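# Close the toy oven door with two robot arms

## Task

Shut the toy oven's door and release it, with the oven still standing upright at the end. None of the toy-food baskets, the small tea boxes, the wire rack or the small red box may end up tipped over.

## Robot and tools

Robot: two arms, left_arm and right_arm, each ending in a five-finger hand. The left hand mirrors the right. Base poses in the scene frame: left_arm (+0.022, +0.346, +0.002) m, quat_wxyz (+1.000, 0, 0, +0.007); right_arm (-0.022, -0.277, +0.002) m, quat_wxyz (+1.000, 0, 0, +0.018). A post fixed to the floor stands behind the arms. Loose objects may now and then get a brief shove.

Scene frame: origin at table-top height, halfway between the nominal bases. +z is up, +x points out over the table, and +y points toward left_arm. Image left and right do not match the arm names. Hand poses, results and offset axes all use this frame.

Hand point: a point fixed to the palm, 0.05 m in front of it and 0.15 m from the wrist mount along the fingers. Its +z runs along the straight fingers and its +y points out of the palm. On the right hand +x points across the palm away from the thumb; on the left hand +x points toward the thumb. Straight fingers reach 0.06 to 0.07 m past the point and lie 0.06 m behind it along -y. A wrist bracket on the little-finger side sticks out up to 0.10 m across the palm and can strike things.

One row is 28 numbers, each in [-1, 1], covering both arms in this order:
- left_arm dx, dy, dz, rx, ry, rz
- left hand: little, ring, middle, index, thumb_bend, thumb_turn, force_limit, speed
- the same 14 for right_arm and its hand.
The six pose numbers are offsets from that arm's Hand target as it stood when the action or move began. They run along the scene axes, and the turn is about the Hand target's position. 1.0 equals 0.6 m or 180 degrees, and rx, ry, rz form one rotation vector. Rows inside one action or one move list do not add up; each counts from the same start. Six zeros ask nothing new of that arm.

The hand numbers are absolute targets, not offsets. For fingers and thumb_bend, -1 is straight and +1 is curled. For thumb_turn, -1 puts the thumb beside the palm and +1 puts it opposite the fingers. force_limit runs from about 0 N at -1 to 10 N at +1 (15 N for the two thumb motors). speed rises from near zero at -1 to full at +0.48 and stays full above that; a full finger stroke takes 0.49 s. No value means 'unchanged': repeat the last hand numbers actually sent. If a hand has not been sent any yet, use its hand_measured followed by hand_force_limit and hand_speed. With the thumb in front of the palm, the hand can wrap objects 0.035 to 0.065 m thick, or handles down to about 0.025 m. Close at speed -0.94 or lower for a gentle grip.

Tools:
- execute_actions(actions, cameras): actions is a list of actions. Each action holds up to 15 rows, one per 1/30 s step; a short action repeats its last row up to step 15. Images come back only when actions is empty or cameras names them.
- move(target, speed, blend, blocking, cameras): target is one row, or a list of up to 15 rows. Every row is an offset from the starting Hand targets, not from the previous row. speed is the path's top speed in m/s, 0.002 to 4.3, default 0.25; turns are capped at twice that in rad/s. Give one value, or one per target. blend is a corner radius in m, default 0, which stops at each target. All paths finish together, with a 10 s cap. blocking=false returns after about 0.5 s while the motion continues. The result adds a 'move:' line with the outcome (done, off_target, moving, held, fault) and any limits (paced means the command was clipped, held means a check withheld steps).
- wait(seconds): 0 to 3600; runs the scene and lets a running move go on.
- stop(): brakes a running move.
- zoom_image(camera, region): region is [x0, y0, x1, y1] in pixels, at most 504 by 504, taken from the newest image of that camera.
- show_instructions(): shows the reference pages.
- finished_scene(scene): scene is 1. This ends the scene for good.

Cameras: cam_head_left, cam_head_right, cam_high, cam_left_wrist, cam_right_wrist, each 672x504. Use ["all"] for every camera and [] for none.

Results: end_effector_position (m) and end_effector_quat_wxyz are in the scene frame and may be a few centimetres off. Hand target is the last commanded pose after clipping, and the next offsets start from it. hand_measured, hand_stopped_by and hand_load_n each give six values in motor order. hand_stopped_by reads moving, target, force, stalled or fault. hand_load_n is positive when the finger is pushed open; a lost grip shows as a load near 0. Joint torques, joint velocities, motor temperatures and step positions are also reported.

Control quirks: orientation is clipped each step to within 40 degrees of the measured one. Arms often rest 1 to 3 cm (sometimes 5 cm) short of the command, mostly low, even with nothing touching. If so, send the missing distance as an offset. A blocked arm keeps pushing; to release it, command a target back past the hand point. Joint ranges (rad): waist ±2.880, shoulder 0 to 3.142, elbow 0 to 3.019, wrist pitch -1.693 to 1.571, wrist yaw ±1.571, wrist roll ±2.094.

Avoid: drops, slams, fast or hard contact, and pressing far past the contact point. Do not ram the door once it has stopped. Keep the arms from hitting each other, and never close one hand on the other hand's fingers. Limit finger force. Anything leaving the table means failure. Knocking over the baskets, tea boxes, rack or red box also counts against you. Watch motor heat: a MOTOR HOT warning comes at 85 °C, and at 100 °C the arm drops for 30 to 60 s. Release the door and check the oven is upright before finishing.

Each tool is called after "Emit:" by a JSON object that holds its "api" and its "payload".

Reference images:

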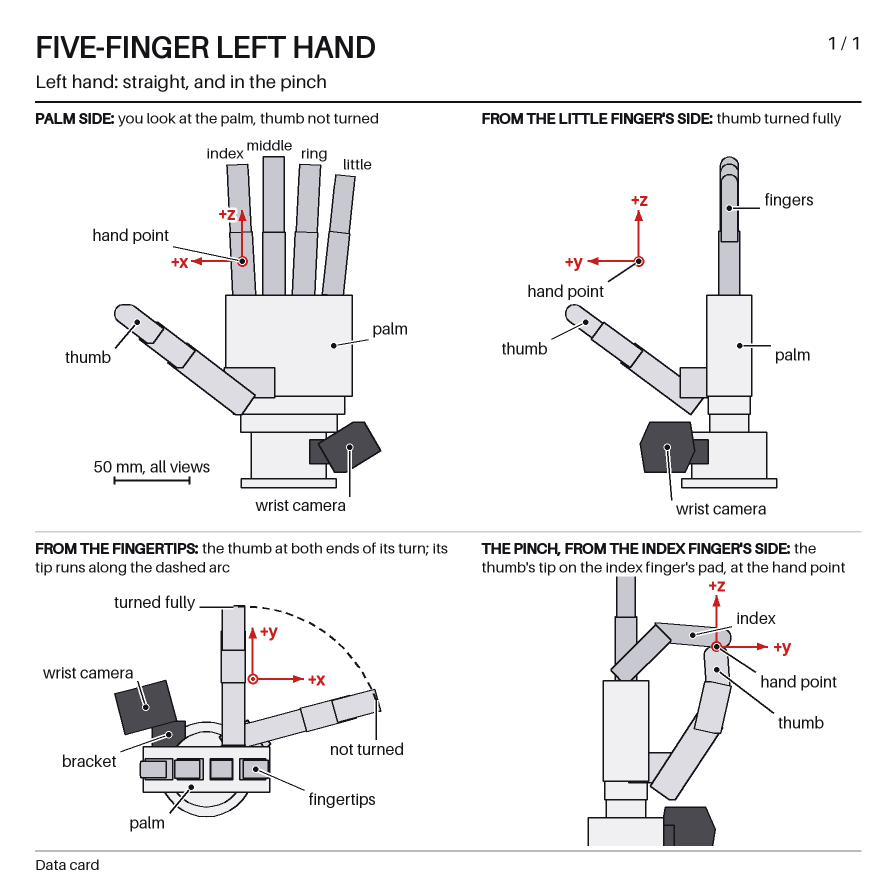

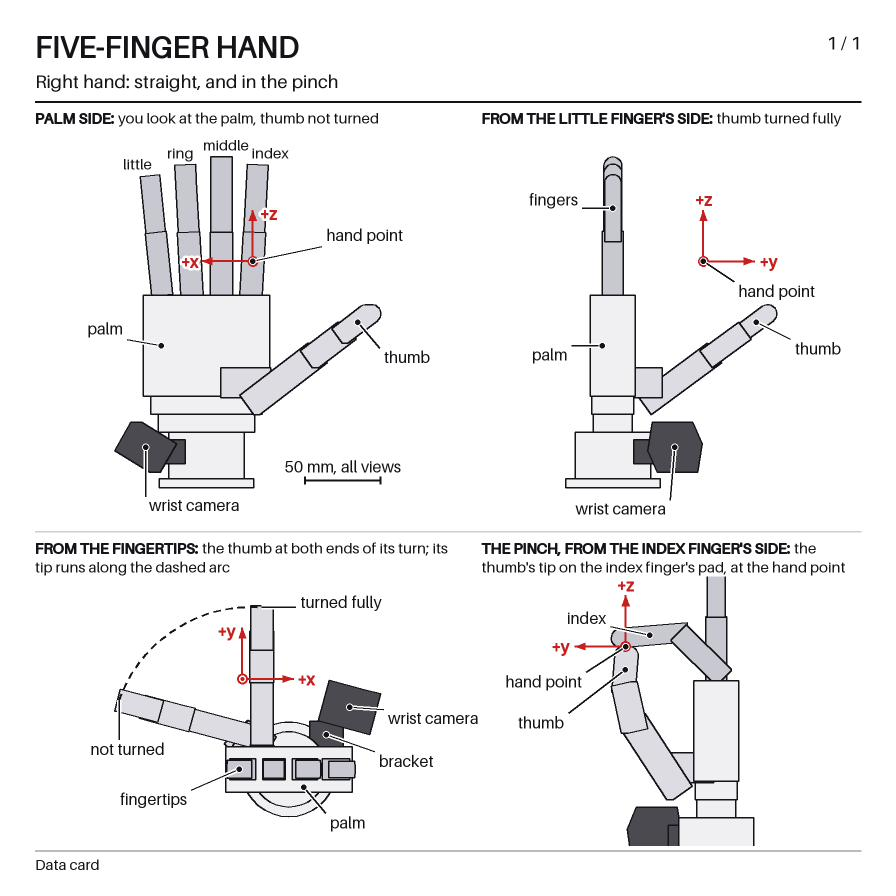

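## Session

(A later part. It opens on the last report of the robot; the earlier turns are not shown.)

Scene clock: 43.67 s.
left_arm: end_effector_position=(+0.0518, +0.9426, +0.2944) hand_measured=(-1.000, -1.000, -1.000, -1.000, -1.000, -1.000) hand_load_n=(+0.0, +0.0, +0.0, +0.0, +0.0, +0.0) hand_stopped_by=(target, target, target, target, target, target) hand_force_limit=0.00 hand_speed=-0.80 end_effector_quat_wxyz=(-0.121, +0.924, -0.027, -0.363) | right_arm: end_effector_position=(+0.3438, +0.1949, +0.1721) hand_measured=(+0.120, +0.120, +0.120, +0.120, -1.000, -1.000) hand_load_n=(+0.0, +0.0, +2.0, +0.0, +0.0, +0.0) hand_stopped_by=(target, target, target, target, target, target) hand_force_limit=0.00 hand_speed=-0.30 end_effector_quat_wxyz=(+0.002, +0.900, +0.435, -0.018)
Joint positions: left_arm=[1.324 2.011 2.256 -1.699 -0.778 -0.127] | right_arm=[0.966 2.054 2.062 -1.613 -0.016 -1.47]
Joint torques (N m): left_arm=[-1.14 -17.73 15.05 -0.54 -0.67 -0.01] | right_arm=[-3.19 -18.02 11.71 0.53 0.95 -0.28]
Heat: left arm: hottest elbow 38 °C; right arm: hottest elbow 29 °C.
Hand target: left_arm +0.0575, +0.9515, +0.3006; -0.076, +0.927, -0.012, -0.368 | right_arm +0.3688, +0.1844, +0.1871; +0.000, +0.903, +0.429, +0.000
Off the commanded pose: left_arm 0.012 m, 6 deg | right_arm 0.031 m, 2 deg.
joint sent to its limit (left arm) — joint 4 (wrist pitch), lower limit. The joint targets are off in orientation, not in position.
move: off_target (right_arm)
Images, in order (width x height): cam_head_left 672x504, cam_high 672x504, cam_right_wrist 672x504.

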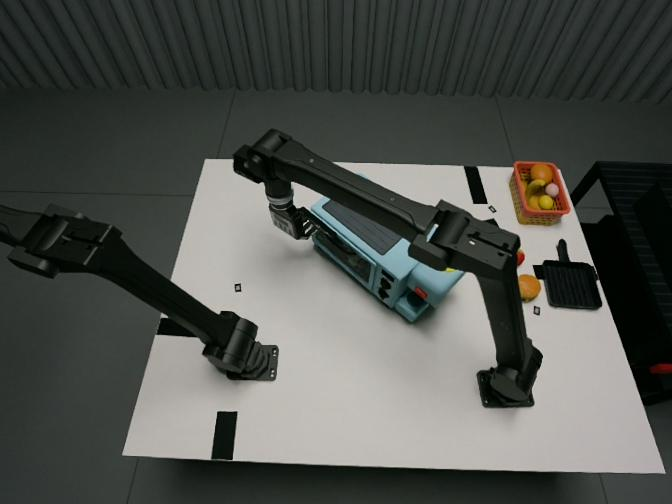

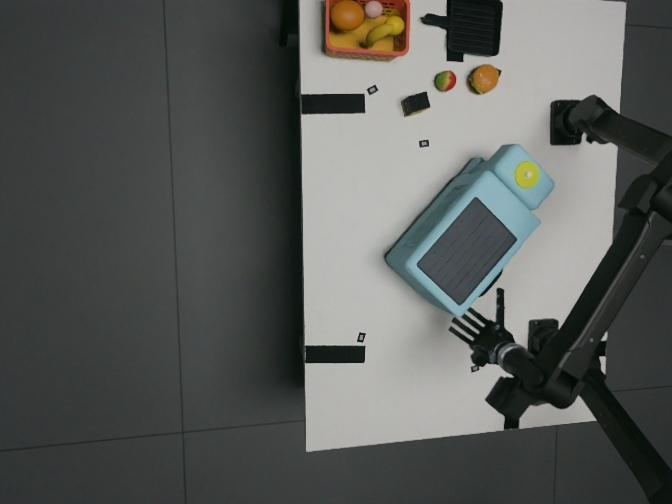

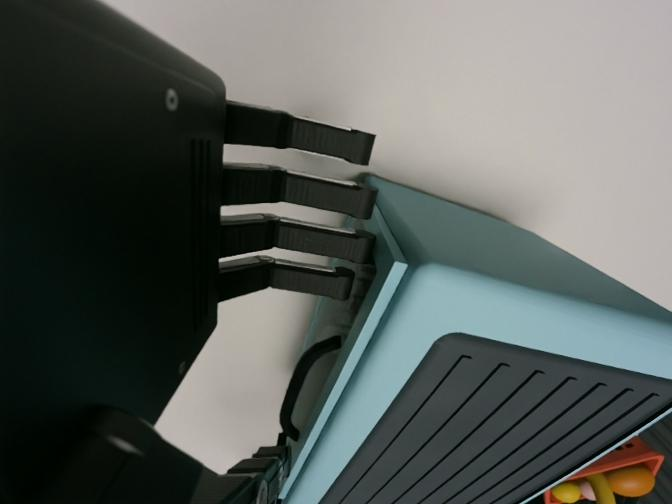

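Emit:
{"api": "move", "payload": {"target": [0,0,0,0,0,0,-1,-1,-1,-1,-1,-1,0,-0.8,-0.18,0.14,0.005,0,0,0,0.12,0.12,0.12,0.12,-1,-1,0,-0.3], "speed": 0.12, "cameras": ["cam_right_wrist","cam_head_left","cam_high"]}}

Emit:
{"api": "zoom_image", "payload": {"camera": "cam_head_left", "region": [290, 180, 450, 330]}}

Emit:
{"api": "zoom_image", "payload": {"camera": "cam_right_wrist", "region": [340, 100, 640, 400]}}

Scene clock: 45.93 s.
left_arm: end_effector_position=(+0.0518, +0.9426, +0.2944) hand_measured=(-1.000, -1.000, -1.000, -1.000, -1.000, -1.000) hand_load_n=(+0.0, +0.0, +0.0, +0.0, +0.5, +0.0) hand_stopped_by=(target, target, target, target, target, target) hand_force_limit=0.00 hand_speed=-0.80 end_effector_quat_wxyz=(-0.121, +0.924, -0.027, -0.363) | right_arm: end_effector_position=(+0.2582, +0.2583, +0.1918) hand_measured=(+0.120, +0.120, +0.120, +0.120, -1.000, -1.000) hand_load_n=(+0.0, +0.5, +0.0, +0.0, +0.0, -0.5) hand_stopped_by=(target, target, target, target, target, target) hand_force_limit=0.00 hand_speed=-0.30 end_effector_quat_wxyz=(+0.001, +0.902, +0.433, -0.003)
Joint positions: left_arm=[1.324 2.011 2.256 -1.699 -0.778 -0.127] | right_arm=[1.135 2.089 2.172 -1.659 -0.002 -1.295]
Joint torques (N m): left_arm=[-1.14 -17.67 15.04 -0.54 -0.67 0] | right_arm=[-0.03 -15.56 14.11 0.05 0.33 0.1]
Motor temperatures (°C): left_arm=[28 28 39 26 28 24] | right_arm=[23 29 29 26 26 22]
Heat: left arm: hottest elbow 39 °C; right arm: hottest shoulder 29 °C.
Hand target: left_arm +0.0575, +0.9515, +0.3006; -0.076, +0.927, -0.012, -0.368 | right_arm +0.2607, +0.2685, +0.1901; +0.000, +0.903, +0.429, +0.000
Off the commanded pose: left_arm 0.012 m, 6 deg | right_arm 0.011 m, 1 deg.
joint sent to its limit (left arm) — joint 4 (wrist pitch), lower limit. The joint targets are off in orientation, not in position.
move: off_target (right_arm)
Images, in order (width x height): cam_head_left 672x504, cam_high 672x504, cam_right_wrist 672x504.

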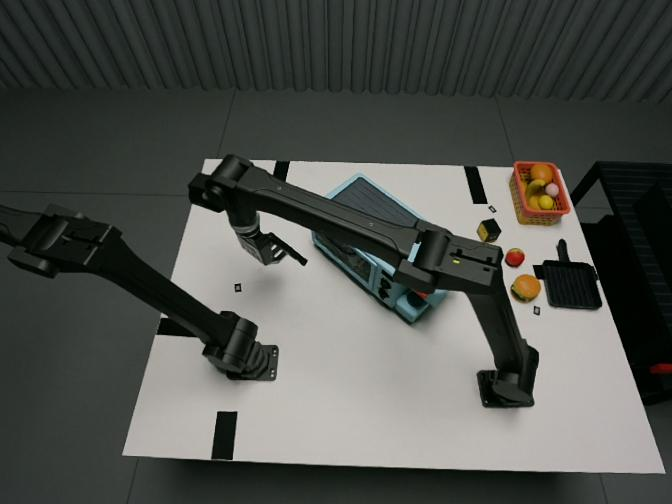

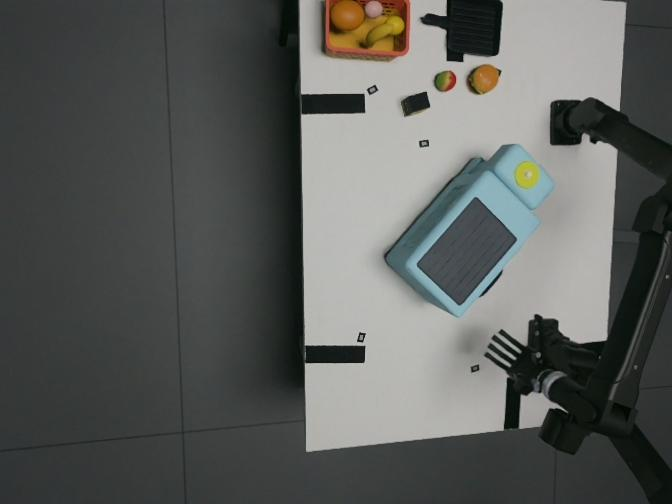

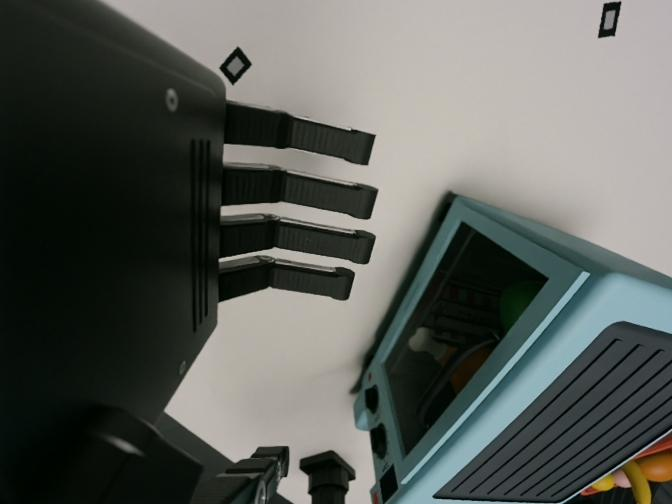

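Scaled by 3.150.

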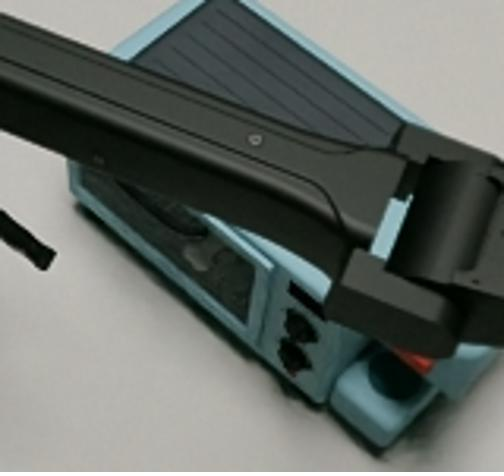

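Scaled by 1.680.

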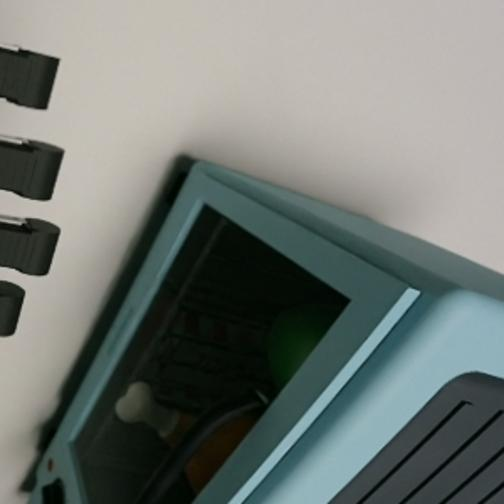

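Emit:
{"api": "move", "payload": {"target": [0,0,0,0,0,0,-1,-1,-1,-1,-1,-1,0,-0.8,-0.03,0.03,0.1,0,0,0,0.12,0.12,0.12,0.12,-1,-1,0,-0.3], "speed": 0.2, "cameras": ["cam_right_wrist","cam_head_left","cam_high"]}}

Emit:
{"api": "zoom_image", "payload": {"camera": "cam_right_wrist", "region": [320, 120, 560, 480]}}

Emit:
{"api": "zoom_image", "payload": {"camera": "cam_high", "region": [370, 130, 570, 350]}}

Scene clock: 47.23 s.
left_arm: end_effector_position=(+0.0518, +0.9426, +0.2944) hand_measured=(-1.000, -1.000, -1.000, -1.000, -1.000, -1.000) hand_load_n=(+0.0, +0.0, +0.0, +0.0, +0.0, +0.0) hand_stopped_by=(target, target, target, target, target, target) hand_force_limit=0.00 hand_speed=-0.80 end_effector_quat_wxyz=(-0.121, +0.924, -0.027, -0.363) | right_arm: end_effector_position=(+0.2421, +0.2795, +0.2354) hand_measured=(+0.120, +0.120, +0.120, +0.120, -1.000, -1.000) hand_load_n=(+0.0, +0.0, +0.0, +0.0, +0.0, +0.0) hand_stopped_by=(target, target, target, target, target, target) hand_force_limit=0.00 hand_speed=-0.30 end_effector_quat_wxyz=(-0.028, +0.898, +0.437, +0.037)
Joint positions: left_arm=[1.324 2.011 2.256 -1.699 -0.778 -0.127] | right_arm=[1.174 2.063 2.253 -1.668 0.01 -1.267]
Joint torques (N m): left_arm=[-1.14 -17.73 15.05 -0.54 -0.67 0] | right_arm=[-0.09 -17.9 13.89 0.31 0.35 0.09]
Heat: left arm: hottest elbow 39 °C; right arm: hottest elbow 30 °C.
Hand target: left_arm +0.0575, +0.9515, +0.3006; -0.076, +0.927, -0.012, -0.368 | right_arm +0.2429, +0.2864, +0.2502; +0.000, +0.903, +0.429, +0.000
Off the commanded pose: left_arm 0.012 m, 6 deg | right_arm 0.016 m, 5 deg.
joint sent to its limit (left arm) — joint 4 (wrist pitch), lower limit. The joint targets are off in orientation, not in position.
joint sent to its limit (right arm) — joint 4 (wrist pitch), lower limit. The joint targets are off in orientation, not in position.
move: off_target (right_arm)
Images, in order (width x height): cam_head_left 672x504, cam_high 672x504, cam_right_wrist 672x504.

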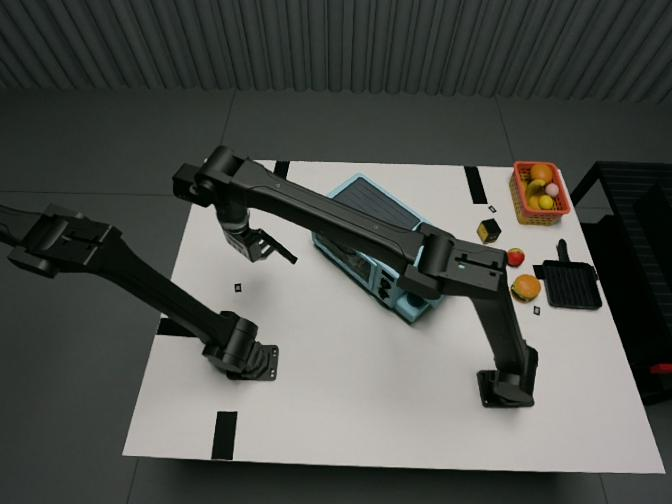

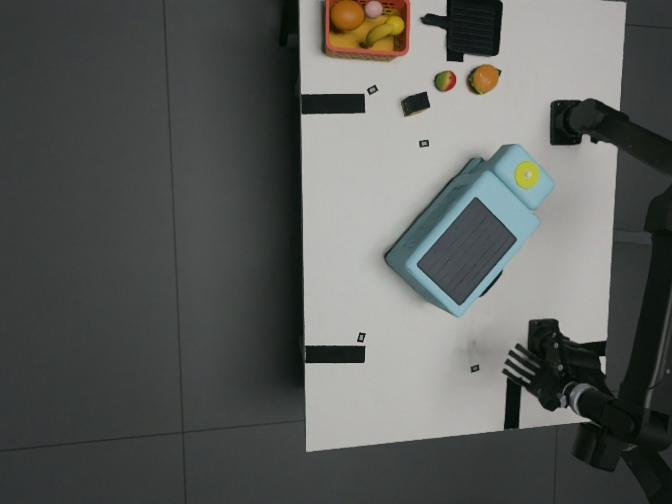

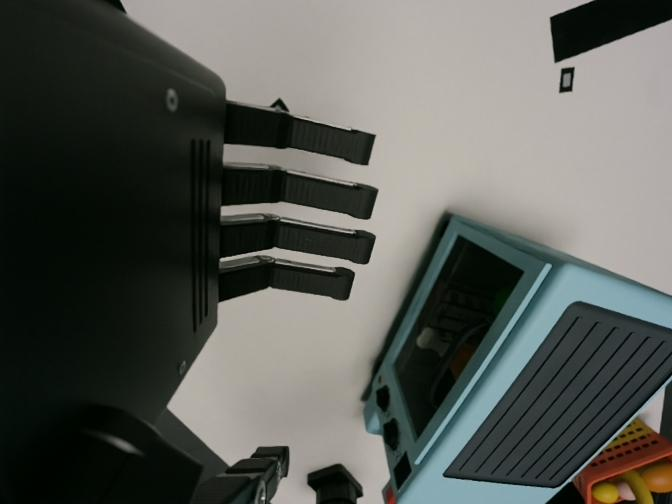

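Scaled by 1.400.

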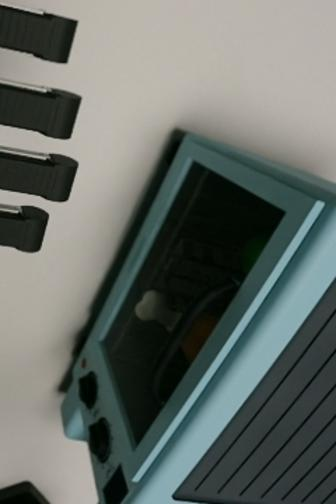

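Scaled by 2.291.

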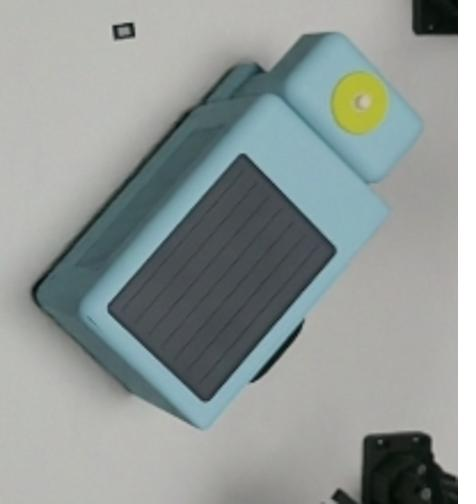

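Emit:
{"api": "finished_scene", "payload": {"scene": 1}}

The scene is finished: the task was done.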